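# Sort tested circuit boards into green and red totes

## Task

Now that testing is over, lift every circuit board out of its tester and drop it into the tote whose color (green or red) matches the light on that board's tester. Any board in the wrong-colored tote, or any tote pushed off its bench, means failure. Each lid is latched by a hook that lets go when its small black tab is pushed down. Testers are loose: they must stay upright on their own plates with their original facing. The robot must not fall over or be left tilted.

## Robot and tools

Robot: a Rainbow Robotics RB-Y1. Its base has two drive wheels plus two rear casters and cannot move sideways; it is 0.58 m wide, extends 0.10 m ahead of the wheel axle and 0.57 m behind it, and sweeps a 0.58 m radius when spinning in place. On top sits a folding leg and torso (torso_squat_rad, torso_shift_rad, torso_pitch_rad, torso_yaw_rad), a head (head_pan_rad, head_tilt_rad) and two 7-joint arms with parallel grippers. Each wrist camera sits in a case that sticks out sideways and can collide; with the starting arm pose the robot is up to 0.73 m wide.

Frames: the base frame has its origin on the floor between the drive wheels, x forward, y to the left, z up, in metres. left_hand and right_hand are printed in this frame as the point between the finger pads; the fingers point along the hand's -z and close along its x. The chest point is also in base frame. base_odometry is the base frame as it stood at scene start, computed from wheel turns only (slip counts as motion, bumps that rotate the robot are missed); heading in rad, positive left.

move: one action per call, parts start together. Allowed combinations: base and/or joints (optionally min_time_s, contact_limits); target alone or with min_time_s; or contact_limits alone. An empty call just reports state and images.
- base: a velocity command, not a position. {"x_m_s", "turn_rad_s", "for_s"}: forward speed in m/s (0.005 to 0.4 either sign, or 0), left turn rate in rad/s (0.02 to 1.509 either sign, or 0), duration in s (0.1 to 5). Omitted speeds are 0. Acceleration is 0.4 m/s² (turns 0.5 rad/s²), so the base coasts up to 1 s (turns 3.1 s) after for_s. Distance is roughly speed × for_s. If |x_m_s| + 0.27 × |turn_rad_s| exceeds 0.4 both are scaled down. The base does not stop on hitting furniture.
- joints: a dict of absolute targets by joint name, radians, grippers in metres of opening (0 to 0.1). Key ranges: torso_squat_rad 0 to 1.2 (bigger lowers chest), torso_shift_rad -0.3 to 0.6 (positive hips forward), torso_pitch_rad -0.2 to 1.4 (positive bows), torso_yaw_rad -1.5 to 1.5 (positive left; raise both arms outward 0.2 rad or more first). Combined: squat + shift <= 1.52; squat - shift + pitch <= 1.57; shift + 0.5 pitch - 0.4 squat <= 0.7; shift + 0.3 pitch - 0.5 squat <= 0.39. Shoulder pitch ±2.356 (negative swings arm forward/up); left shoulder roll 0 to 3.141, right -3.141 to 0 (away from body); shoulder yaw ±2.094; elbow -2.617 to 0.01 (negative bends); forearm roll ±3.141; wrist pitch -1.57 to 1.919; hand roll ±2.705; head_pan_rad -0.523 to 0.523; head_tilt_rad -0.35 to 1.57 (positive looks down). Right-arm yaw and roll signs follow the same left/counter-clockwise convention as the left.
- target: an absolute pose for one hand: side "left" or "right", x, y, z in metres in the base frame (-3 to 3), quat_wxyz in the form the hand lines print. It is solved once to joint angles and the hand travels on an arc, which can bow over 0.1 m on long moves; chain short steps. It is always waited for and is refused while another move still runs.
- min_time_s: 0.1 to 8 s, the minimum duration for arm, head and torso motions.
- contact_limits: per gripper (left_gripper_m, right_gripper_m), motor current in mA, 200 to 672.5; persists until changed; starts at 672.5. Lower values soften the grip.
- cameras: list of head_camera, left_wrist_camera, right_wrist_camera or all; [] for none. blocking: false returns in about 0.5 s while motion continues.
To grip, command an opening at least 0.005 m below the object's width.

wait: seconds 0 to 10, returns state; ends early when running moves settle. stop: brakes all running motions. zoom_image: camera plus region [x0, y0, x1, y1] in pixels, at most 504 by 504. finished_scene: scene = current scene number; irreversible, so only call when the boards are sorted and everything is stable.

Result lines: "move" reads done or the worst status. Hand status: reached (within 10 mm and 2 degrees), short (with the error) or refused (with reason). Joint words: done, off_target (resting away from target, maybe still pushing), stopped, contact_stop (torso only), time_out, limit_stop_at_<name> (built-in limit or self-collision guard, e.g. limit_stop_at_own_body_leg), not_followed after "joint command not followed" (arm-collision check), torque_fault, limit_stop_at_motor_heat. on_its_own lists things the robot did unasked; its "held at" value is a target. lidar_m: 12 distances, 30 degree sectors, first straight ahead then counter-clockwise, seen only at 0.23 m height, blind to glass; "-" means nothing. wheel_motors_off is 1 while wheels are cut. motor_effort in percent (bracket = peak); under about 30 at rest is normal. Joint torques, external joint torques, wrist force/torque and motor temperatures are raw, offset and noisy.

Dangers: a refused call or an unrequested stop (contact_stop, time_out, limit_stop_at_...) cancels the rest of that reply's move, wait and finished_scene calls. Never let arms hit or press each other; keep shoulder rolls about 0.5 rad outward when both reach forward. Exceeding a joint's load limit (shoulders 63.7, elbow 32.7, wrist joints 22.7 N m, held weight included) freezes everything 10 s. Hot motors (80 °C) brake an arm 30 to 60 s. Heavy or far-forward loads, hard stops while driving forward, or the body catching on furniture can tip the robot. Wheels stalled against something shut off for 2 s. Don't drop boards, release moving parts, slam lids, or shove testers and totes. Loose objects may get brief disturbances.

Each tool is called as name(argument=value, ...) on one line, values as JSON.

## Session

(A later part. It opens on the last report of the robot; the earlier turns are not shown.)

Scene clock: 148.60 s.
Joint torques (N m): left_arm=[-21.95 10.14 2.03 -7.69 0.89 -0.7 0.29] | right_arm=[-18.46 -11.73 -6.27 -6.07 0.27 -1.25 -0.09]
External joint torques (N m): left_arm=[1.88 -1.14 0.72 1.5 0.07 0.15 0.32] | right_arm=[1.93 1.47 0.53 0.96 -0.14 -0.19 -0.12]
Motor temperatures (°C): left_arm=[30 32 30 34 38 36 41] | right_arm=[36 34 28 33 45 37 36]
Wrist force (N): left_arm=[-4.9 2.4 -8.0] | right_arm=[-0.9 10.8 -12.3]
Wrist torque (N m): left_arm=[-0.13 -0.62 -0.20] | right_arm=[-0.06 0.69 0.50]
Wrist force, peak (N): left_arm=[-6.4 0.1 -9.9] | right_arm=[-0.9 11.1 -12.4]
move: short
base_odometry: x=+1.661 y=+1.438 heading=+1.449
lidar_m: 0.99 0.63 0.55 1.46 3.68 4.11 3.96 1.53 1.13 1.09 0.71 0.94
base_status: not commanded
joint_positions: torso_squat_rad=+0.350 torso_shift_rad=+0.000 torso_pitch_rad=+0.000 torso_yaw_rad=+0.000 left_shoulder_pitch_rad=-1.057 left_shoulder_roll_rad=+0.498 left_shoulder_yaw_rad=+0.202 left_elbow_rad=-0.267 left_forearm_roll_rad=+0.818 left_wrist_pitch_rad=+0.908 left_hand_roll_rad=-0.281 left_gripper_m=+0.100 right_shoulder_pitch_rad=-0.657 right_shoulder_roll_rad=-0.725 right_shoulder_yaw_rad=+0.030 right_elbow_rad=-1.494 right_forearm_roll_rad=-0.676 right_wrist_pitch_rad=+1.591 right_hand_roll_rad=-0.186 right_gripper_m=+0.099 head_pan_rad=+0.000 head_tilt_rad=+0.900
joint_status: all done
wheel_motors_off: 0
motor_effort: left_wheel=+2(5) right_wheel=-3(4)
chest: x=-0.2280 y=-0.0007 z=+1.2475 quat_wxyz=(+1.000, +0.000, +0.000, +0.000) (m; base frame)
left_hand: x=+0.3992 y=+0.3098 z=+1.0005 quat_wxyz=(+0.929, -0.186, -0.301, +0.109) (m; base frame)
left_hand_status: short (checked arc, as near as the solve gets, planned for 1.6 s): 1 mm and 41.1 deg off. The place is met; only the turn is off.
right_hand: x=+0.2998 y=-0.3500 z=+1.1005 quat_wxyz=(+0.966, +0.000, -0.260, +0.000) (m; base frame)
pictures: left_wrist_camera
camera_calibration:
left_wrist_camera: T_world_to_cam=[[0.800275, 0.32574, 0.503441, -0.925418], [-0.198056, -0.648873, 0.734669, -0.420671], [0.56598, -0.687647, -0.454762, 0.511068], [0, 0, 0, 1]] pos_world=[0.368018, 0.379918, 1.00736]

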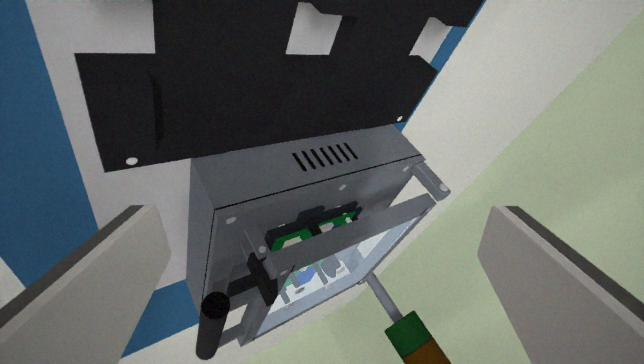

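move(target={"side":"left","x":0.28,"y":0.29,"z":1.08,"quat_wxyz":[0.966,0,-0.259,0]}, cameras=[])

move(base={"x_m_s":0.1,"for_s":1.3}, cameras=["head_camera"])

move(target={"side":"right","x":0.24,"y":-0.02,"z":1.1,"quat_wxyz":[0.951,-0.13,-0.259,-0.03]})

Scene clock: 162.73 s.
Joint torques (N m): left_arm=[-17.42 9.64 4.97 -6.91 0.02 -1.23 -0.11] | right_arm=[-18.32 -11.99 -6.3 -6.1 0.33 -1.18 -0.09]
External joint torques (N m): left_arm=[0.93 0.49 -0.64 0.26 0.25 -0.2 -0.08] | right_arm=[2.08 1.21 0.5 0.93 -0.09 -0.12 -0.12]
Motor temperatures (°C): left_arm=[30 32 30 34 38 36 41] | right_arm=[36 34 28 33 45 37 36]
Wrist force (N): left_arm=[-4.4 0.1 -9.2] | right_arm=[-0.6 10.6 -12.3]
Wrist torque (N m): left_arm=[-0.03 -0.53 -0.23] | right_arm=[-0.04 0.73 0.48]
Wrist force, peak (N): left_arm=[-6.0 -0.7 -9.8] | right_arm=[-0.9 11.5 -12.2]
move: done
base_odometry: x=+1.661 y=+1.438 heading=+1.449
lidar_m: 0.99 0.63 0.55 1.47 3.68 4.09 3.96 1.54 1.13 1.08 0.71 0.95
base_status: not commanded
joint_positions: torso_squat_rad=+0.350 torso_shift_rad=+0.000 torso_pitch_rad=+0.000 torso_yaw_rad=+0.000 left_shoulder_pitch_rad=-0.587 left_shoulder_roll_rad=+0.549 left_shoulder_yaw_rad=-0.018 left_elbow_rad=-1.678 left_forearm_roll_rad=+0.509 left_wrist_pitch_rad=+1.691 left_hand_roll_rad=+0.258 left_gripper_m=+0.100 right_shoulder_pitch_rad=-0.657 right_shoulder_roll_rad=-0.725 right_shoulder_yaw_rad=+0.030 right_elbow_rad=-1.494 right_forearm_roll_rad=-0.676 right_wrist_pitch_rad=+1.591 right_hand_roll_rad=-0.186 right_gripper_m=+0.099 head_pan_rad=+0.000 head_tilt_rad=+0.900
joint_status: all done
wheel_motors_off: 0
motor_effort: left_wheel=+2(4) right_wheel=-3(5)
chest: x=-0.2280 y=-0.0007 z=+1.2475 quat_wxyz=(+1.000, +0.000, +0.000, +0.000) (m; base frame)
left_hand: x=+0.2796 y=+0.2898 z=+1.0805 quat_wxyz=(+0.966, -0.001, -0.258, -0.001) (m; base frame)
left_hand_status: reached (checked arc, planned for 1.7 s): 1 mm and 0.2 deg off.
right_hand: x=+0.2998 y=-0.3500 z=+1.1005 quat_wxyz=(+0.966, +0.000, -0.260, +0.000) (m; base frame)
pictures: none
No camera images: "cameras" was empty.

Scene clock: 164.57 s.
Joint torques (N m): left_arm=[-17.46 9.53 4.89 -6.9 -0.09 -1.12 -0.11] | right_arm=[-18.35 -12.14 -6.31 -6.12 0.14 -1.19 -0.13]
External joint torques (N m): left_arm=[0.89 0.38 -0.72 0.27 0.14 -0.09 -0.09] | right_arm=[2.04 1.06 0.5 0.91 -0.27 -0.13 -0.16]
Motor temperatures (°C): left_arm=[30 32 30 34 38 36 41] | right_arm=[36 34 28 33 45 37 36]
Wrist force (N): left_arm=[-4.6 0.0 -9.3] | right_arm=[-0.8 10.5 -12.0]
Wrist torque (N m): left_arm=[-0.03 -0.56 -0.21] | right_arm=[-0.03 0.70 0.50]
Wrist force, peak (N): left_arm=[-4.6 0.1 -9.6] | right_arm=[-0.9 11.0 -12.3]
move: done
base_odometry: x=+1.677 y=+1.567 heading=+1.449
lidar_m: 0.86 0.63 0.47 0.78 3.68 4.23 4.08 1.53 1.13 1.09 0.67 0.89
base_status: done (sent for 1.3 of 1.3 s)
joint_positions: torso_squat_rad=+0.350 torso_shift_rad=+0.000 torso_pitch_rad=+0.000 torso_yaw_rad=+0.000 left_shoulder_pitch_rad=-0.587 left_shoulder_roll_rad=+0.549 left_shoulder_yaw_rad=-0.018 left_elbow_rad=-1.678 left_forearm_roll_rad=+0.509 left_wrist_pitch_rad=+1.691 left_hand_roll_rad=+0.258 left_gripper_m=+0.100 right_shoulder_pitch_rad=-0.657 right_shoulder_roll_rad=-0.725 right_shoulder_yaw_rad=+0.030 right_elbow_rad=-1.494 right_forearm_roll_rad=-0.676 right_wrist_pitch_rad=+1.591 right_hand_roll_rad=-0.186 right_gripper_m=+0.099 head_pan_rad=+0.000 head_tilt_rad=+0.900
joint_status: not commanded
wheel_motors_off: 0
motor_effort: left_wheel=+1(23) right_wheel=-4(19)
chest: x=-0.2279 y=-0.0007 z=+1.2475 quat_wxyz=(+1.000, +0.000, +0.000, +0.000) (m; base frame)
left_hand: x=+0.2797 y=+0.2898 z=+1.0804 quat_wxyz=(+0.966, -0.001, -0.258, -0.001) (m; base frame)
right_hand: x=+0.2999 y=-0.3500 z=+1.1004 quat_wxyz=(+0.966, +0.000, -0.260, +0.000) (m; base frame)
pictures: head_camera
camera_calibration:
head_camera: T_world_to_cam=[[0.0290613, -0.998752, 0.0406277, -0.0553348], [-0.7576, -0.0485225, -0.650914, 0.845113], [0.652072, -0.0118632, -0.758064, 1.17056], [0, 0, 0, 1]] pos_world=[-0.121424, -0.000372198, 1.4397]

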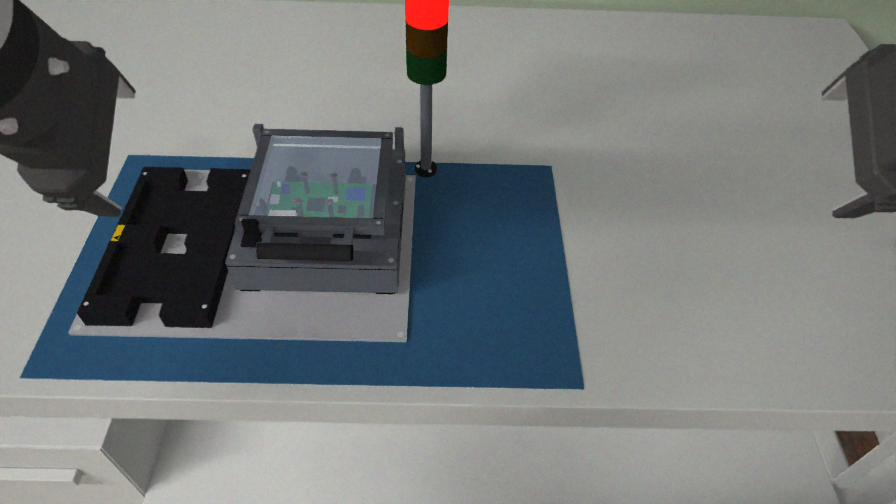

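Scene clock: 166.50 s.
Joint torques (N m): left_arm=[-17.61 9.18 4.81 -6.84 0.01 -1.19 -0.06] | right_arm=[-18.57 -5.37 -8.02 -2.83 1.15 -0.03 0.4]
External joint torques (N m): left_arm=[0.73 0.04 -0.81 0.33 0.25 -0.16 -0.03] | right_arm=[3.27 -1.06 0.39 1.38 -0.12 -0.06 0.37]
Motor temperatures (°C): left_arm=[30 32 30 34 38 36 41] | right_arm=[36 34 28 33 45 37 36]
Wrist force (N): left_arm=[-4.7 0.1 -9.3] | right_arm=[-0.9 12.1 -12.0]
Wrist torque (N m): left_arm=[-0.02 -0.57 -0.22] | right_arm=[-0.13 0.68 0.48]
Wrist force, peak (N): left_arm=[-4.6 0.0 -9.5] | right_arm=[-1.3 13.4 -11.5]
move: done
base_odometry: x=+1.677 y=+1.567 heading=+1.449
lidar_m: 0.86 0.63 0.47 0.78 3.69 4.24 4.09 1.53 1.12 1.08 0.65 0.90
base_status: not commanded
joint_positions: torso_squat_rad=+0.350 torso_shift_rad=+0.000 torso_pitch_rad=+0.000 torso_yaw_rad=+0.000 left_shoulder_pitch_rad=-0.587 left_shoulder_roll_rad=+0.549 left_shoulder_yaw_rad=-0.018 left_elbow_rad=-1.678 left_forearm_roll_rad=+0.509 left_wrist_pitch_rad=+1.691 left_hand_roll_rad=+0.258 left_gripper_m=+0.100 right_shoulder_pitch_rad=-1.212 right_shoulder_roll_rad=-0.227 right_shoulder_yaw_rad=+0.890 right_elbow_rad=-1.436 right_forearm_roll_rad=-0.514 right_wrist_pitch_rad=+1.919 right_hand_roll_rad=-1.169 right_gripper_m=+0.099 head_pan_rad=+0.000 head_tilt_rad=+0.900
joint_status: all done
wheel_motors_off: 0
motor_effort: left_wheel=+1(3) right_wheel=-3(5)
chest: x=-0.2280 y=-0.0008 z=+1.2475 quat_wxyz=(+1.000, +0.000, +0.000, +0.000) (m; base frame)
left_hand: x=+0.2796 y=+0.2898 z=+1.0805 quat_wxyz=(+0.966, -0.001, -0.258, -0.001) (m; base frame)
right_hand: x=+0.2398 y=-0.0199 z=+1.1006 quat_wxyz=(+0.956, -0.129, -0.262, -0.030) (m; base frame)
right_hand_status: reached (checked arc, planned for 1.2 s): 1 mm and 0.2 deg off.
pictures: head_camera, left_wrist_camera, right_wrist_camera
camera_calibration:
head_camera: T_world_to_cam=[[0.0290733, -0.998754, 0.0405571, -0.0552804], [-0.757505, -0.0484874, -0.651026, 0.845195], [0.652181, -0.0117948, -0.757971, 1.17053], [0, 0, 0, 1]] pos_world=[-0.121549, -0.000424165, 1.43971]
left_wrist_camera: T_world_to_cam=[[0.872826, 0.0144304, 0.487819, -0.776643], [-0.228217, -0.87147, 0.434116, -0.118448], [0.431384, -0.490236, -0.757348, 0.908793], [0, 0, 0, 1]] pos_world=[0.258803, 0.353506, 1.11855]
right_wrist_camera: T_world_to_cam=[[-0.849879, 0.00452477, -0.526958, 0.78631], [-0.0980384, 0.981149, 0.166541, -0.10702], [0.517778, 0.193202, -0.833414, 0.868617], [0, 0, 0, 1]] pos_world=[0.208026, -0.0663737, 1.15609]

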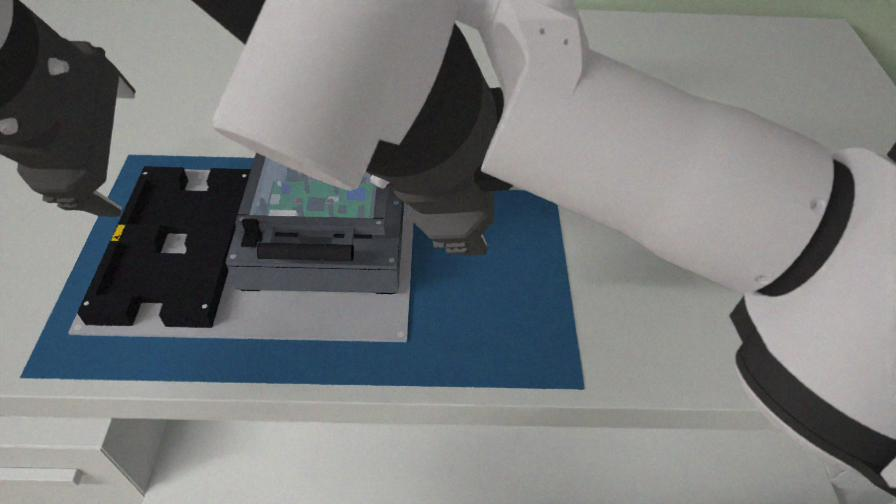

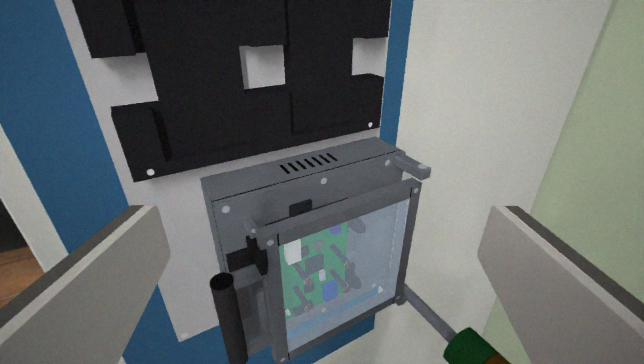

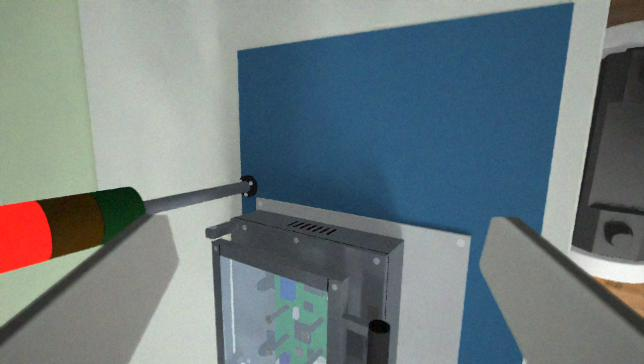

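move(joints={"right_gripper_m":0.045,"left_gripper_m":0.0}, cameras=[])

move(target={"side":"right","x":0.235,"y":0.095,"z":1.0,"quat_wxyz":[0.91,0.161,-0.377,-0.067]})

Scene clock: 207.13 s.
Joint torques (N m): left_arm=[-17.64 9.25 4.76 -6.95 0.02 -1.19 -0.09] | right_arm=[-18.92 -5.13 -8.07 -2.94 1.17 -0.03 0.35]
External joint torques (N m): left_arm=[0.71 0.1 -0.85 0.23 0.26 -0.16 -0.06] | right_arm=[2.92 -0.83 0.35 1.28 -0.1 -0.06 0.32]
Motor temperatures (°C): left_arm=[30 32 30 34 38 35 41] | right_arm=[36 34 29 33 45 37 36]
Wrist force (N): left_arm=[-4.6 0.2 -9.1] | right_arm=[-1.1 11.7 -12.0]
Wrist torque (N m): left_arm=[-0.04 -0.56 -0.22] | right_arm=[-0.08 0.66 0.47]
Wrist force, peak (N): left_arm=[-4.8 0.0 -9.6] | right_arm=[-1.2 12.2 -12.2]
move: done
base_odometry: x=+1.677 y=+1.567 heading=+1.449
lidar_m: 0.86 0.63 0.48 0.77 3.69 4.25 4.09 1.53 1.13 1.08 0.66 0.90
base_status: not commanded
joint_positions: torso_squat_rad=+0.350 torso_shift_rad=+0.000 torso_pitch_rad=+0.000 torso_yaw_rad=+0.000 left_shoulder_pitch_rad=-0.587 left_shoulder_roll_rad=+0.549 left_shoulder_yaw_rad=-0.018 left_elbow_rad=-1.678 left_forearm_roll_rad=+0.509 left_wrist_pitch_rad=+1.691 left_hand_roll_rad=+0.258 left_gripper_m=+0.000 right_shoulder_pitch_rad=-1.212 right_shoulder_roll_rad=-0.227 right_shoulder_yaw_rad=+0.890 right_elbow_rad=-1.436 right_forearm_roll_rad=-0.514 right_wrist_pitch_rad=+1.919 right_hand_roll_rad=-1.169 right_gripper_m=+0.045 head_pan_rad=+0.000 head_tilt_rad=+0.900
joint_status: all done
wheel_motors_off: 0
motor_effort: left_wheel=+2(3) right_wheel=-4(5)
chest: x=-0.2280 y=-0.0008 z=+1.2475 quat_wxyz=(+1.000, +0.000, +0.000, +0.000) (m; base frame)
left_hand: x=+0.2796 y=+0.2898 z=+1.0805 quat_wxyz=(+0.966, -0.001, -0.258, -0.001) (m; base frame)
right_hand: x=+0.2398 y=-0.0199 z=+1.1006 quat_wxyz=(+0.956, -0.129, -0.262, -0.030) (m; base frame)
pictures: none
No camera images: "cameras" was empty.

Scene clock: 208.37 s.
Joint torques (N m): left_arm=[-17.36 9.18 4.97 -6.93 -0.03 -1.18 -0.1] | right_arm=[-17.92 1.74 -8.2 -5.99 1.13 -0.38 0.41]
External joint torques (N m): left_arm=[0.99 0.04 -0.65 0.24 0.21 -0.15 -0.07] | right_arm=[0.95 0.99 0.09 0.6 -0.32 0.31 0.37]
Motor temperatures (°C): left_arm=[30 32 30 34 38 35 41] | right_arm=[36 34 29 33 45 37 36]
Wrist force (N): left_arm=[-4.6 -0.1 -9.0] | right_arm=[-1.9 8.1 -10.6]
Wrist torque (N m): left_arm=[0.00 -0.55 -0.22] | right_arm=[0.11 0.61 0.46]
Wrist force, peak (N): left_arm=[-4.8 0.1 -9.4] | right_arm=[-1.2 12.1 -12.0]
move: done
base_odometry: x=+1.677 y=+1.567 heading=+1.449
lidar_m: 0.86 0.63 0.49 0.78 3.68 4.23 4.09 1.54 1.13 1.08 0.66 0.90
base_status: not commanded
joint_positions: torso_squat_rad=+0.350 torso_shift_rad=+0.000 torso_pitch_rad=+0.000 torso_yaw_rad=+0.000 left_shoulder_pitch_rad=-0.587 left_shoulder_roll_rad=+0.549 left_shoulder_yaw_rad=-0.018 left_elbow_rad=-1.678 left_forearm_roll_rad=+0.509 left_wrist_pitch_rad=+1.691 left_hand_roll_rad=+0.258 left_gripper_m=+0.000 right_shoulder_pitch_rad=-0.882 right_shoulder_roll_rad=-0.175 right_shoulder_yaw_rad=+1.084 right_elbow_rad=-1.490 right_forearm_roll_rad=-0.117 right_wrist_pitch_rad=+1.213 right_hand_roll_rad=-1.584 right_gripper_m=+0.045 head_pan_rad=+0.000 head_tilt_rad=+0.900
joint_status: all done
wheel_motors_off: 0
motor_effort: left_wheel=+3(3) right_wheel=-4(5)
chest: x=-0.2280 y=-0.0008 z=+1.2475 quat_wxyz=(+1.000, +0.000, +0.000, +0.000) (m; base frame)
left_hand: x=+0.2796 y=+0.2898 z=+1.0805 quat_wxyz=(+0.966, -0.001, -0.258, -0.001) (m; base frame)
right_hand: x=+0.2350 y=+0.0949 z=+1.0001 quat_wxyz=(+0.910, +0.161, -0.377, -0.067) (m; base frame)
right_hand_status: reached (checked arc, planned for 0.8 s): 0 mm and 0.0 deg off.
pictures: head_camera, left_wrist_camera, right_wrist_camera
camera_calibration:
head_camera: T_world_to_cam=[[0.0290624, -0.998754, 0.0405583, -0.0552838], [-0.757491, -0.0484801, -0.651043, 0.845215], [0.652198, -0.0118017, -0.757957, 1.17052], [0, 0, 0, 1]] pos_world=[-0.12156, -0.000424706, 1.43971]
left_wrist_camera: T_world_to_cam=[[0.872809, 0.0144202, 0.48785, -0.776679], [-0.22823, -0.871483, 0.434084, -0.118407], [0.431412, -0.490214, -0.757346, 0.908795], [0, 0, 0, 1]] pos_world=[0.258803, 0.353514, 1.11857]
right_wrist_camera: T_world_to_cam=[[-0.694648, 0.266239, -0.668267, 0.808728], [-0.306151, 0.731235, 0.609563, -0.573888], [0.650949, 0.628023, -0.426442, 0.285607], [0, 0, 0, 1]] pos_world=[0.20017, 0.0249642, 1.01206]

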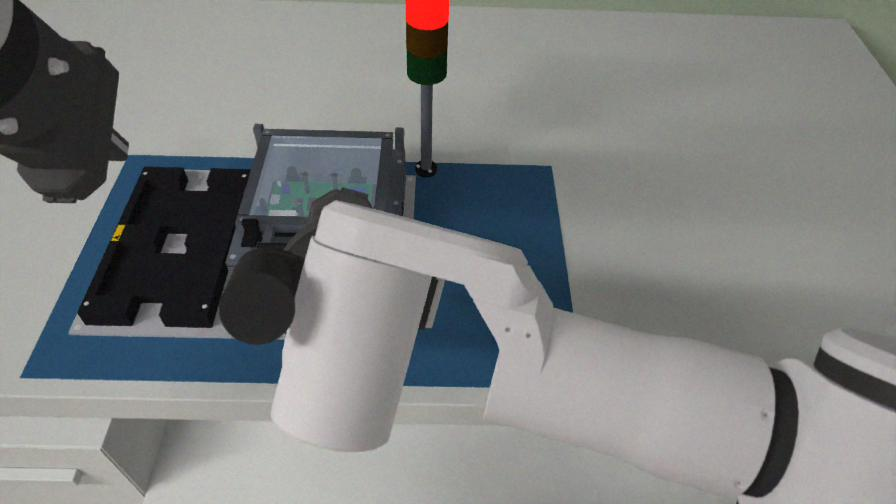

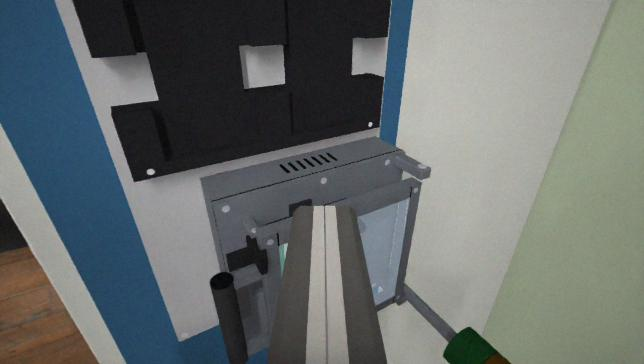

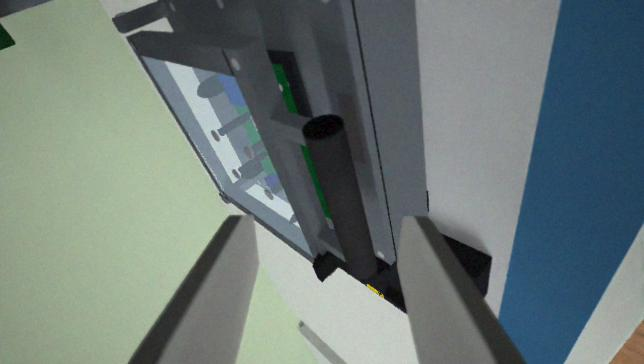

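move(target={"side":"right","x":0.265,"y":0.112,"z":0.966,"quat_wxyz":[0.91,0.161,-0.377,-0.067]}, cameras=["left_wrist_camera","right_wrist_camera"])

Scene clock: 218.17 s.
Joint torques (N m): left_arm=[-17.41 9.04 4.9 -6.72 0.01 -1.16 -0.07] | right_arm=[-18.76 2.17 -6.79 -5.22 1.15 -0.57 0.28]
External joint torques (N m): left_arm=[0.93 -0.11 -0.72 0.46 0.24 -0.13 -0.05] | right_arm=[1.05 1.14 0.37 1.26 -0.18 0.12 0.24]
Motor temperatures (°C): left_arm=[30 32 30 34 38 35 41] | right_arm=[36 34 29 33 45 37 36]
Wrist force (N): left_arm=[-4.5 0.1 -9.2] | right_arm=[-2.1 8.2 -10.2]
Wrist torque (N m): left_arm=[-0.04 -0.55 -0.22] | right_arm=[0.10 0.57 0.46]
Wrist force, peak (N): left_arm=[-4.9 0.1 -9.8] | right_arm=[-1.7 9.6 -10.6]
move: done
base_odometry: x=+1.677 y=+1.567 heading=+1.449
lidar_m: 0.86 0.63 0.48 0.79 3.69 4.24 4.09 1.53 1.12 1.08 0.67 0.90
base_status: not commanded
joint_positions: torso_squat_rad=+0.350 torso_shift_rad=+0.000 torso_pitch_rad=+0.000 torso_yaw_rad=+0.000 left_shoulder_pitch_rad=-0.587 left_shoulder_roll_rad=+0.549 left_shoulder_yaw_rad=-0.018 left_elbow_rad=-1.678 left_forearm_roll_rad=+0.509 left_wrist_pitch_rad=+1.691 left_hand_roll_rad=+0.258 left_gripper_m=+0.000 right_shoulder_pitch_rad=-0.924 right_shoulder_roll_rad=-0.061 right_shoulder_yaw_rad=+1.089 right_elbow_rad=-1.169 right_forearm_roll_rad=-0.106 right_wrist_pitch_rad=+1.011 right_hand_roll_rad=-1.578 right_gripper_m=+0.045 head_pan_rad=+0.000 head_tilt_rad=+0.900
joint_status: all done
wheel_motors_off: 0
motor_effort: left_wheel=+2(4) right_wheel=-4(5)
chest: x=-0.2280 y=-0.0008 z=+1.2475 quat_wxyz=(+1.000, +0.000, +0.000, +0.000) (m; base frame)
left_hand: x=+0.2796 y=+0.2898 z=+1.0805 quat_wxyz=(+0.966, -0.001, -0.258, -0.001) (m; base frame)
right_hand: x=+0.2648 y=+0.1118 z=+0.9663 quat_wxyz=(+0.910, +0.161, -0.377, -0.067) (m; base frame)
right_hand_status: reached (checked arc, planned for 0.7 s): 0 mm and 0.0 deg off.
pictures: left_wrist_camera, right_wrist_camera
camera_calibration:
left_wrist_camera: T_world_to_cam=[[0.872804, 0.014398, 0.487858, -0.776693], [-0.228248, -0.871486, 0.434067, -0.118388], [0.431411, -0.490208, -0.757351, 0.908792], [0, 0, 0, 1]] pos_world=[0.258816, 0.353507, 1.11858]
right_wrist_camera: T_world_to_cam=[[-0.694556, 0.266448, -0.66828, 0.802321], [-0.306233, 0.731046, 0.609748, -0.556618], [0.65101, 0.628153, -0.426157, 0.240911], [0, 0, 0, 1]] pos_world=[0.229966, 0.0418075, 0.978237]

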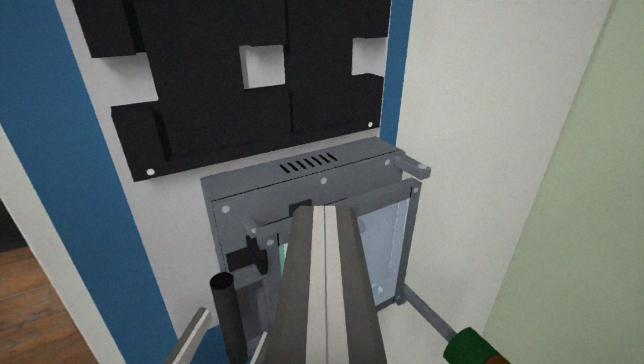

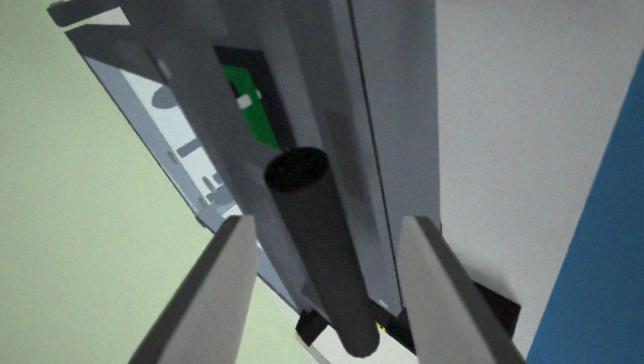

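move(target={"side":"right","x":0.285,"y":0.119,"z":0.947,"quat_wxyz":[0.91,0.161,-0.377,-0.067]}, cameras=["left_wrist_camera","right_wrist_camera"])

Scene clock: 225.60 s.
Joint torques (N m): left_arm=[-17.34 8.73 5.19 -6.55 -0.04 -1.07 0.02] | right_arm=[-18.19 -1.94 -5.85 -3.44 1.06 -0.56 -0.24]
External joint torques (N m): left_arm=[1 -0.42 -0.42 0.62 0.2 -0.04 0.04] | right_arm=[2.52 -2.03 0.62 1.82 -0.14 0.06 -0.28]
Motor temperatures (°C): left_arm=[30 32 30 34 38 35 41] | right_arm=[36 34 29 33 45 37 36]
Wrist force (N): left_arm=[-4.3 -0.2 -9.3] | right_arm=[-5.0 8.9 -7.8]
Wrist torque (N m): left_arm=[0.01 -0.53 -0.21] | right_arm=[0.14 0.55 0.51]
Wrist force, peak (N): left_arm=[-4.3 0.3 -10.3] | right_arm=[17.1 33.6 94.3]
move: done
base_odometry: x=+1.677 y=+1.567 heading=+1.449
lidar_m: 0.86 0.63 0.48 0.79 3.68 4.24 4.09 1.53 1.13 1.08 0.66 0.91
base_status: not commanded
joint_positions: torso_squat_rad=+0.350 torso_shift_rad=+0.000 torso_pitch_rad=+0.000 torso_yaw_rad=+0.000 left_shoulder_pitch_rad=-0.587 left_shoulder_roll_rad=+0.550 left_shoulder_yaw_rad=-0.018 left_elbow_rad=-1.678 left_forearm_roll_rad=+0.509 left_wrist_pitch_rad=+1.691 left_hand_roll_rad=+0.258 left_gripper_m=+0.000 right_shoulder_pitch_rad=-1.015 right_shoulder_roll_rad=+0.001 right_shoulder_yaw_rad=+1.166 right_elbow_rad=-0.925 right_forearm_roll_rad=-0.171 right_wrist_pitch_rad=+0.848 right_hand_roll_rad=-1.634 right_gripper_m=+0.045 head_pan_rad=+0.000 head_tilt_rad=+0.900
joint_status: all done
wheel_motors_off: 0
motor_effort: left_wheel=+4(22) right_wheel=-3(9)
chest: x=-0.2281 y=-0.0008 z=+1.2475 quat_wxyz=(+1.000, +0.000, +0.000, +0.000) (m; base frame)
left_hand: x=+0.2795 y=+0.2898 z=+1.0806 quat_wxyz=(+0.966, -0.001, -0.258, -0.001) (m; base frame)
right_hand: x=+0.2850 y=+0.1187 z=+0.9478 quat_wxyz=(+0.909, +0.163, -0.377, -0.066) (m; base frame)
right_hand_status: reached (checked arc, planned for 0.6 s): 1 mm and 0.3 deg off.
pictures: left_wrist_camera, right_wrist_camera
camera_calibration:
left_wrist_camera: T_world_to_cam=[[0.872695, 0.0143185, 0.488056, -0.776825], [-0.228362, -0.871537, 0.433905, -0.118217], [0.431572, -0.49012, -0.757316, 0.90881], [0, 0, 0, 1]] pos_world=[0.258719, 0.353519, 1.11869]
right_wrist_camera: T_world_to_cam=[[-0.694416, 0.266428, -0.668433, 0.802292], [-0.309263, 0.728255, 0.611557, -0.544759], [0.649725, 0.631396, -0.423315, 0.212805], [0, 0, 0, 1]] pos_world=[0.250387, 0.0486056, 0.959513]

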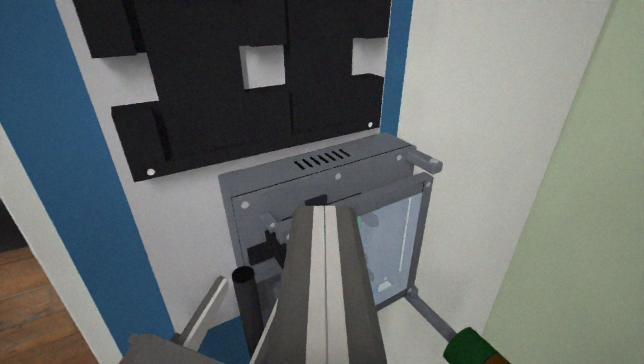

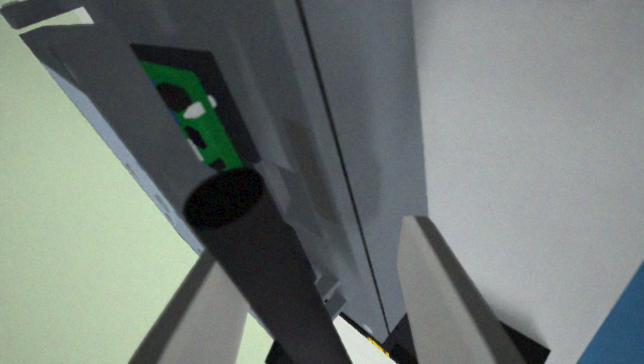

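zoom_image(camera="left_wrist_camera", region=[140, 160, 440, 364])

zoom_image(camera="right_wrist_camera", region=[100, 100, 500, 364])

Scaled by 1.680 from the camera's 644x364 image, which has a finer 920x520 frame.

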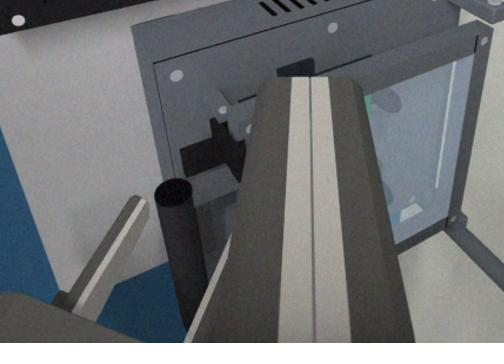

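Scaled by 1.260 from the camera's 644x364 image, which has a finer 1265x715 frame.

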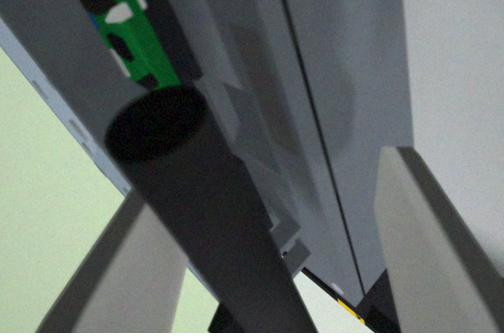

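move(joints={"right_gripper_m":0.0}, contact_limits={"right_gripper_m":300})

Scene clock: 239.33 s.
Joint torques (N m): left_arm=[-17.54 8.98 5.27 -6.51 0.05 -1.11 -0.05] | right_arm=[-5.6 8.1 -1.14 -4.57 -4.44 -0.26 -0.27]
External joint torques (N m): left_arm=[0.81 -0.18 -0.34 0.67 0.28 -0.08 -0.02] | right_arm=[15.18 8.1 5.35 0.66 -5.65 0.36 -0.31]
Motor temperatures (°C): left_arm=[30 32 30 34 38 35 41] | right_arm=[36 33 29 33 45 37 36]
Wrist force (N): left_arm=[-4.8 0.0 -9.1] | right_arm=[28.4 12.1 -9.6]
Wrist torque (N m): left_arm=[-0.01 -0.59 -0.23] | right_arm=[0.07 0.44 0.90]
Wrist force, peak (N): left_arm=[-4.6 0.0 -9.6] | right_arm=[28.6 12.4 -9.8]
move: off_target
base_odometry: x=+1.677 y=+1.567 heading=+1.449
lidar_m: 0.86 0.63 0.48 0.79 3.69 4.24 4.09 1.54 1.11 1.09 0.66 0.90
base_status: not commanded
joint_positions: torso_squat_rad=+0.350 torso_shift_rad=+0.000 torso_pitch_rad=+0.000 torso_yaw_rad=+0.000 left_shoulder_pitch_rad=-0.587 left_shoulder_roll_rad=+0.550 left_shoulder_yaw_rad=-0.018 left_elbow_rad=-1.678 left_forearm_roll_rad=+0.509 left_wrist_pitch_rad=+1.691 left_hand_roll_rad=+0.258 left_gripper_m=+0.000 right_shoulder_pitch_rad=-1.018 right_shoulder_roll_rad=-0.002 right_shoulder_yaw_rad=+1.165 right_elbow_rad=-0.925 right_forearm_roll_rad=-0.169 right_wrist_pitch_rad=+0.848 right_hand_roll_rad=-1.634 right_gripper_m=+0.027 head_pan_rad=+0.000 head_tilt_rad=+0.900
joint_status: right_gripper_m off_target (ended at +0.027, target +0.000)
wheel_motors_off: 0
motor_effort: left_wheel=+5(6) right_wheel=-4(5)
contact_limits: right_gripper_m 300 mA
chest: x=-0.2281 y=-0.0008 z=+1.2475 quat_wxyz=(+1.000, +0.001, +0.000, +0.000) (m; base frame)
left_hand: x=+0.2796 y=+0.2898 z=+1.0807 quat_wxyz=(+0.966, -0.001, -0.258, -0.001) (m; base frame)
right_hand: x=+0.2872 y=+0.1175 z=+0.9497 quat_wxyz=(+0.908, +0.162, -0.380, -0.066) (m; base frame)
pictures: head_camera, left_wrist_camera, right_wrist_camera
camera_calibration:
head_camera: T_world_to_cam=[[0.0289577, -0.998759, 0.0405108, -0.0552743], [-0.757286, -0.0483735, -0.65129, 0.845484], [0.652442, -0.0118184, -0.757747, 1.17038], [0, 0, 0, 1]] pos_world=[-0.121729, -0.000474674, 1.43974]
left_wrist_camera: T_world_to_cam=[[0.872627, 0.0142286, 0.48818, -0.776997], [-0.228499, -0.871531, 0.433846, -0.118188], [0.431637, -0.490134, -0.75727, 0.908759], [0, 0, 0, 1]] pos_world=[0.258768, 0.353464, 1.11877]
right_wrist_camera: T_world_to_cam=[[-0.690717, 0.266844, -0.67209, 0.807736], [-0.311033, 0.729424, 0.609261, -0.541818], [0.652816, 0.629869, -0.420828, 0.209865], [0, 0, 0, 1]] pos_world=[0.25239, 0.0474882, 0.961297]

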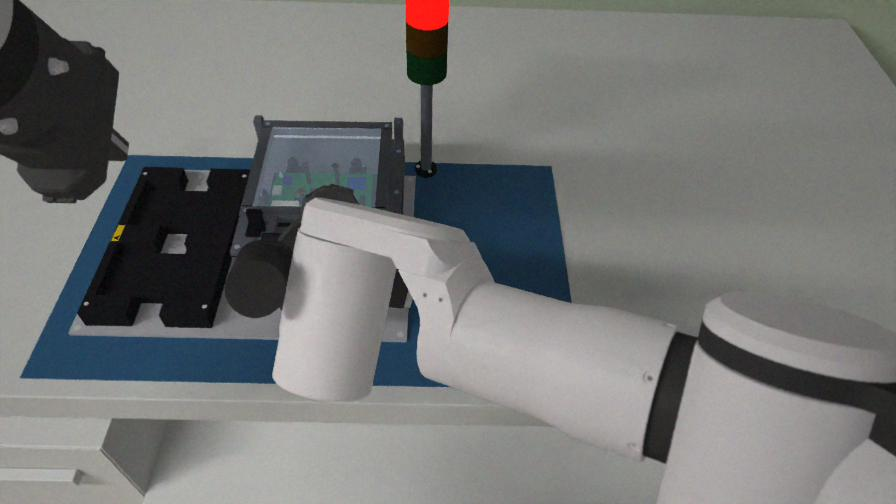

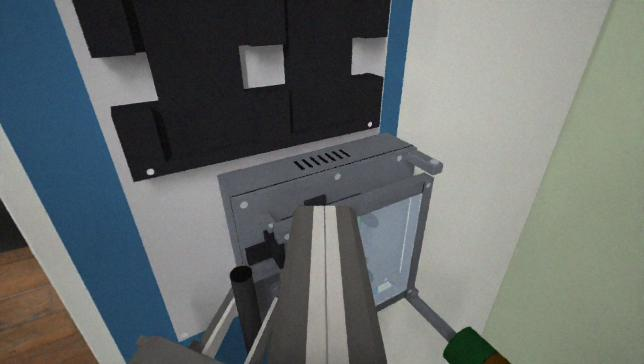

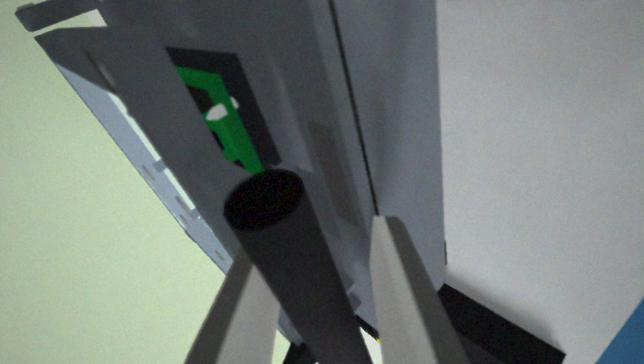

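move(target={"side":"right","x":0.291,"y":0.118,"z":0.955,"quat_wxyz":[0.91,0.161,-0.377,-0.067]}, cameras=["left_wrist_camera","right_wrist_camera"])

Scene clock: 247.33 s.
Joint torques (N m): left_arm=[-17.51 8.89 5.35 -6.51 -0.02 -1.09 -0.05] | right_arm=[-16.68 4.91 -5.64 -5.07 -0.16 -0.99 -0.14]
External joint torques (N m): left_arm=[0.84 -0.26 -0.27 0.66 0.21 -0.06 -0.02] | right_arm=[4.35 5.2 0.84 0.1 -1.36 -0.35 -0.18]
Motor temperatures (°C): left_arm=[30 32 30 34 38 35 41] | right_arm=[36 34 28 33 45 37 36]
Wrist force (N): left_arm=[-4.3 0.0 -9.0] | right_arm=[1.7 6.6 -12.2]
Wrist torque (N m): left_arm=[0.00 -0.53 -0.22] | right_arm=[0.02 0.60 0.81]
Wrist force, peak (N): left_arm=[-4.8 -0.1 -9.4] | right_arm=[28.9 12.5 -9.8]
move: done
base_odometry: x=+1.677 y=+1.567 heading=+1.449
lidar_m: 0.85 0.63 0.48 0.78 3.69 4.24 4.09 1.54 1.13 1.09 0.66 0.91
base_status: not commanded
joint_positions: torso_squat_rad=+0.350 torso_shift_rad=+0.000 torso_pitch_rad=+0.000 torso_yaw_rad=+0.000 left_shoulder_pitch_rad=-0.587 left_shoulder_roll_rad=+0.550 left_shoulder_yaw_rad=-0.018 left_elbow_rad=-1.678 left_forearm_roll_rad=+0.509 left_wrist_pitch_rad=+1.691 left_hand_roll_rad=+0.258 left_gripper_m=+0.000 right_shoulder_pitch_rad=-1.037 right_shoulder_roll_rad=-0.002 right_shoulder_yaw_rad=+1.154 right_elbow_rad=-0.915 right_forearm_roll_rad=-0.196 right_wrist_pitch_rad=+0.852 right_hand_roll_rad=-1.614 right_gripper_m=+0.020 head_pan_rad=+0.000 head_tilt_rad=+0.900
joint_status: all done
wheel_motors_off: 0
on_its_own: right_gripper_m moved -0.007 toward your old target +0.000
motor_effort: left_wheel=+3(5) right_wheel=-4(5)
contact_limits: right_gripper_m 300 mA
chest: x=-0.2281 y=-0.0008 z=+1.2475 quat_wxyz=(+1.000, +0.001, +0.000, +0.000) (m; base frame)
left_hand: x=+0.2796 y=+0.2898 z=+1.0806 quat_wxyz=(+0.966, -0.001, -0.258, -0.001) (m; base frame)
right_hand: x=+0.2916 y=+0.1174 z=+0.9554 quat_wxyz=(+0.909, +0.161, -0.378, -0.067) (m; base frame)
right_hand_status: reached (checked arc, planned for 0.2 s): 1 mm and 0.1 deg off.
pictures: left_wrist_camera, right_wrist_camera
camera_calibration:
left_wrist_camera: T_world_to_cam=[[0.872743, 0.0142303, 0.487973, -0.776798], [-0.228394, -0.871532, 0.433899, -0.118212], [0.431459, -0.490132, -0.757373, 0.908807], [0, 0, 0, 1]] pos_world=[0.258834, 0.353464, 1.11865]
right_wrist_camera: T_world_to_cam=[[-0.693239, 0.266741, -0.669529, 0.812966], [-0.306553, 0.731628, 0.60889, -0.545003], [0.652261, 0.627352, -0.425423, 0.214252], [0, 0, 0, 1]] pos_world=[0.25676, 0.0474764, 0.967299]

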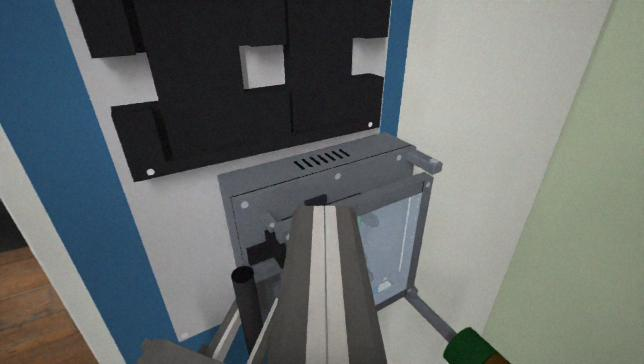

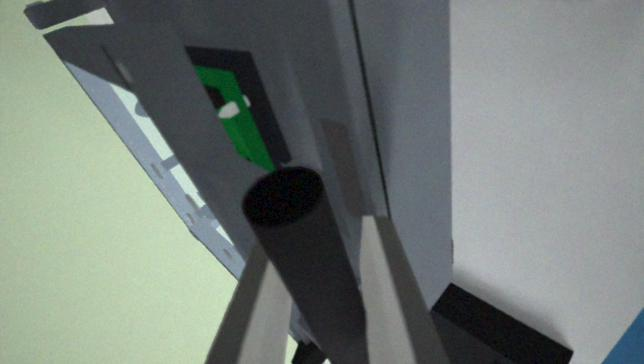

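zoom_image(camera="left_wrist_camera", region=[210, 180, 330, 290])

Scaled by 4.200 from the camera's 644x364 image, which has a finer 920x520 frame.

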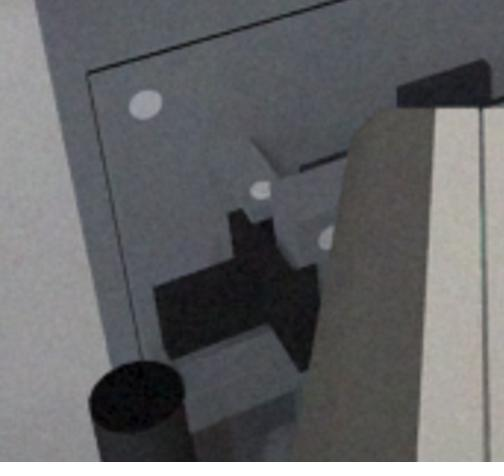

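move(target={"side":"left","x":0.302,"y":0.211,"z":1.0,"quat_wxyz":[0.976,-0.129,-0.172,0.023]})

Scene clock: 276.70 s.
Joint torques (N m): left_arm=[-19.71 7.31 3.5 -7.31 0.42 -0.86 -0.12] | right_arm=[-16.61 4.35 -5.49 -5.57 -0.18 -1.2 -0.2]
External joint torques (N m): left_arm=[0.96 -0.39 -0.47 1.28 0.05 -0.03 -0.1] | right_arm=[4.41 4.65 0.99 -0.4 -1.39 -0.56 -0.24]
Motor temperatures (°C): left_arm=[30 32 30 34 38 35 41] | right_arm=[36 33 28 33 45 37 36]
Wrist force (N): left_arm=[-3.4 1.9 -9.1] | right_arm=[2.5 7.2 -11.8]
Wrist torque (N m): left_arm=[-0.13 -0.48 -0.22] | right_arm=[0.02 0.61 0.80]
Wrist force, peak (N): left_arm=[-3.9 1.7 -10.2] | right_arm=[1.9 6.9 -15.3]
move: done
base_odometry: x=+1.677 y=+1.567 heading=+1.449
lidar_m: 0.86 0.64 0.48 0.78 3.69 4.24 4.09 1.53 1.13 1.09 0.66 0.90
base_status: not commanded
joint_positions: torso_squat_rad=+0.350 torso_shift_rad=+0.000 torso_pitch_rad=+0.000 torso_yaw_rad=+0.000 left_shoulder_pitch_rad=-0.699 left_shoulder_roll_rad=+0.376 left_shoulder_yaw_rad=-0.022 left_elbow_rad=-1.242 left_forearm_roll_rad=+0.604 left_wrist_pitch_rad=+1.522 left_hand_roll_rad=+0.221 left_gripper_m=+0.000 right_shoulder_pitch_rad=-1.037 right_shoulder_roll_rad=-0.001 right_shoulder_yaw_rad=+1.154 right_elbow_rad=-0.915 right_forearm_roll_rad=-0.196 right_wrist_pitch_rad=+0.852 right_hand_roll_rad=-1.614 right_gripper_m=+0.020 head_pan_rad=+0.000 head_tilt_rad=+0.900
joint_status: all done
wheel_motors_off: 0
motor_effort: left_wheel=+4(5) right_wheel=-4(5)
contact_limits: right_gripper_m 300 mA
chest: x=-0.2281 y=-0.0008 z=+1.2475 quat_wxyz=(+1.000, +0.001, +0.000, +0.000) (m; base frame)
left_hand: x=+0.3020 y=+0.2110 z=+1.0001 quat_wxyz=(+0.976, -0.129, -0.172, +0.023) (m; base frame)
left_hand_status: reached (checked arc, planned for 0.8 s): 0 mm and 0.0 deg off.
right_hand: x=+0.2916 y=+0.1175 z=+0.9553 quat_wxyz=(+0.909, +0.161, -0.378, -0.067) (m; base frame)
pictures: head_camera, left_wrist_camera, right_wrist_camera
camera_calibration:
head_camera: T_world_to_cam=[[0.0289678, -0.998759, 0.0405069, -0.0552815], [-0.757447, -0.0483757, -0.651103, 0.845289], [0.652254, -0.0118208, -0.757908, 1.17048], [0, 0, 0, 1]] pos_world=[-0.121585, -0.000485599, 1.43972]
left_wrist_camera: T_world_to_cam=[[0.94365, 0.101354, 0.315042, -0.622797], [-0.148344, -0.721414, 0.676428, -0.445224], [0.295835, -0.685046, -0.665728, 0.790021], [0, 0, 0, 1]] pos_world=[0.28794, 0.283133, 1.02331]
right_wrist_camera: T_world_to_cam=[[-0.693353, 0.266717, -0.66942, 0.812791], [-0.306512, 0.731588, 0.608958, -0.545134], [0.652159, 0.627408, -0.425497, 0.214335], [0, 0, 0, 1]] pos_world=[0.25668, 0.0475524, 0.967261]

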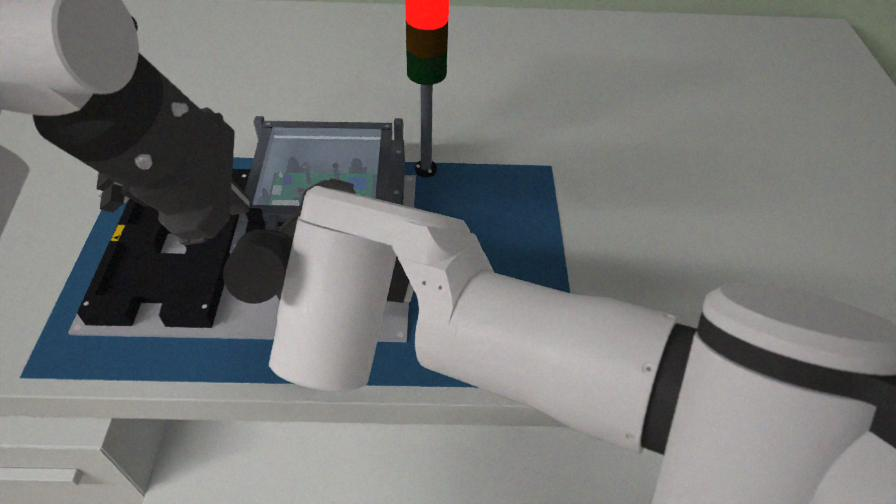

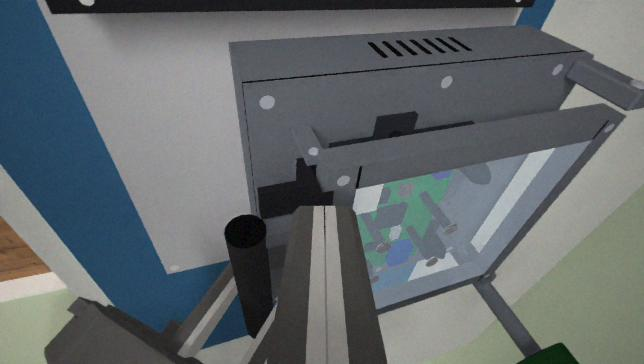

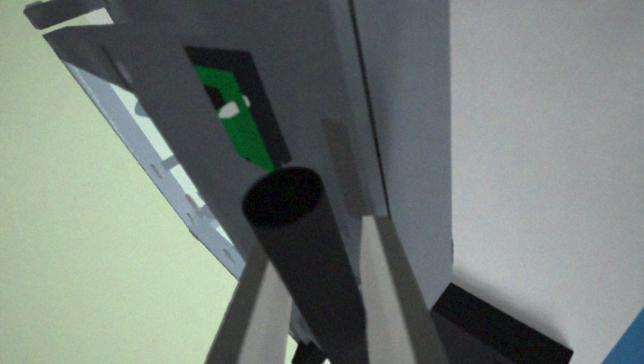

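move(target={"side":"left","x":0.301,"y":0.207,"z":0.972,"quat_wxyz":[0.976,-0.129,-0.172,0.023]}, cameras=["left_wrist_camera"])

zoom_image(camera="left_wrist_camera", region=[220, 130, 400, 300])

Scene clock: 291.17 s.
Joint torques (N m): left_arm=[12.24 -12.8 -11.47 14.07 -0.53 -0.41 -0.01] | right_arm=[-19.88 4.73 -5.98 -7.46 0.42 -2.1 -0.15]
External joint torques (N m): left_arm=[32.85 -20.26 -15.29 22.84 -0.91 0.45 0.01] | right_arm=[1.18 5.07 0.52 -2.31 -0.79 -1.45 -0.19]
Motor temperatures (°C): left_arm=[30 32 30 34 38 35 41] | right_arm=[36 33 28 33 45 37 36]
Wrist force (N): left_arm=[-4.8 -1.6 103.5] | right_arm=[-1.7 2.8 -14.8]
Wrist torque (N m): left_arm=[-0.62 -0.61 -0.28] | right_arm=[-0.01 0.63 0.89]
Wrist force, peak (N): left_arm=[-11.1 -1.7 122.1] | right_arm=[-0.4 3.6 -33.1]
move: done
base_odometry: x=+1.677 y=+1.567 heading=+1.450
lidar_m: 0.86 0.64 0.48 0.79 3.69 4.24 4.09 1.53 1.13 1.09 0.67 0.90
base_status: not commanded
joint_positions: torso_squat_rad=+0.350 torso_shift_rad=-0.002 torso_pitch_rad=-0.004 torso_yaw_rad=+0.001 left_shoulder_pitch_rad=-0.680 left_shoulder_roll_rad=+0.356 left_shoulder_yaw_rad=-0.033 left_elbow_rad=-1.197 left_forearm_roll_rad=+0.587 left_wrist_pitch_rad=+1.446 left_hand_roll_rad=+0.196 left_gripper_m=+0.000 right_shoulder_pitch_rad=-1.036 right_shoulder_roll_rad=-0.002 right_shoulder_yaw_rad=+1.155 right_elbow_rad=-0.914 right_forearm_roll_rad=-0.196 right_wrist_pitch_rad=+0.852 right_hand_roll_rad=-1.614 right_gripper_m=+0.020 head_pan_rad=+0.000 head_tilt_rad=+0.900
joint_status: all done
wheel_motors_off: 0
motor_effort: left_wheel=+21(27) right_wheel=-4(10)
contact_limits: right_gripper_m 300 mA
chest: x=-0.2302 y=-0.0010 z=+1.2474 quat_wxyz=(+1.000, +0.001, -0.002, +0.000) (m; base frame)
left_hand: x=+0.3037 y=+0.2087 z=+0.9809 quat_wxyz=(+0.975, -0.128, -0.181, +0.022) (m; base frame)
left_hand_status: reached (checked arc, planned for 0.3 s): 9 mm and 1.1 deg off.
right_hand: x=+0.2903 y=+0.1173 z=+0.9567 quat_wxyz=(+0.909, +0.161, -0.379, -0.067) (m; base frame)
pictures: left_wrist_camera
camera_calibration:
left_wrist_camera: T_world_to_cam=[[0.937549, 0.102153, 0.332517, -0.633535], [-0.159632, -0.722963, 0.672192, -0.425759], [0.309063, -0.683293, -0.661506, 0.766621], [0, 0, 0, 1]] pos_world=[0.289071, 0.280737, 1.00398]

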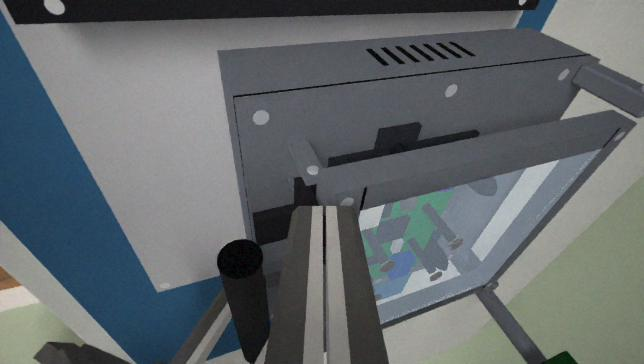

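Scaled by 2.800 from the camera's 644x364 image, which has a finer 920x520 frame.

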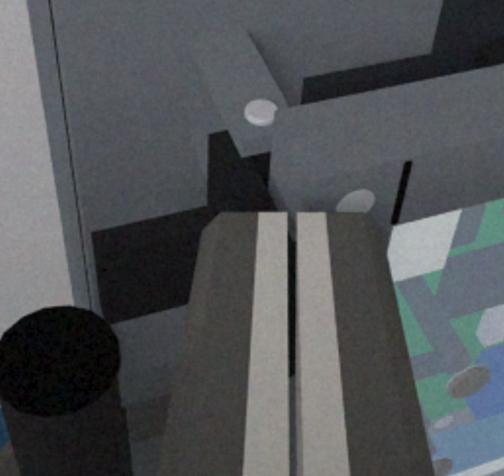

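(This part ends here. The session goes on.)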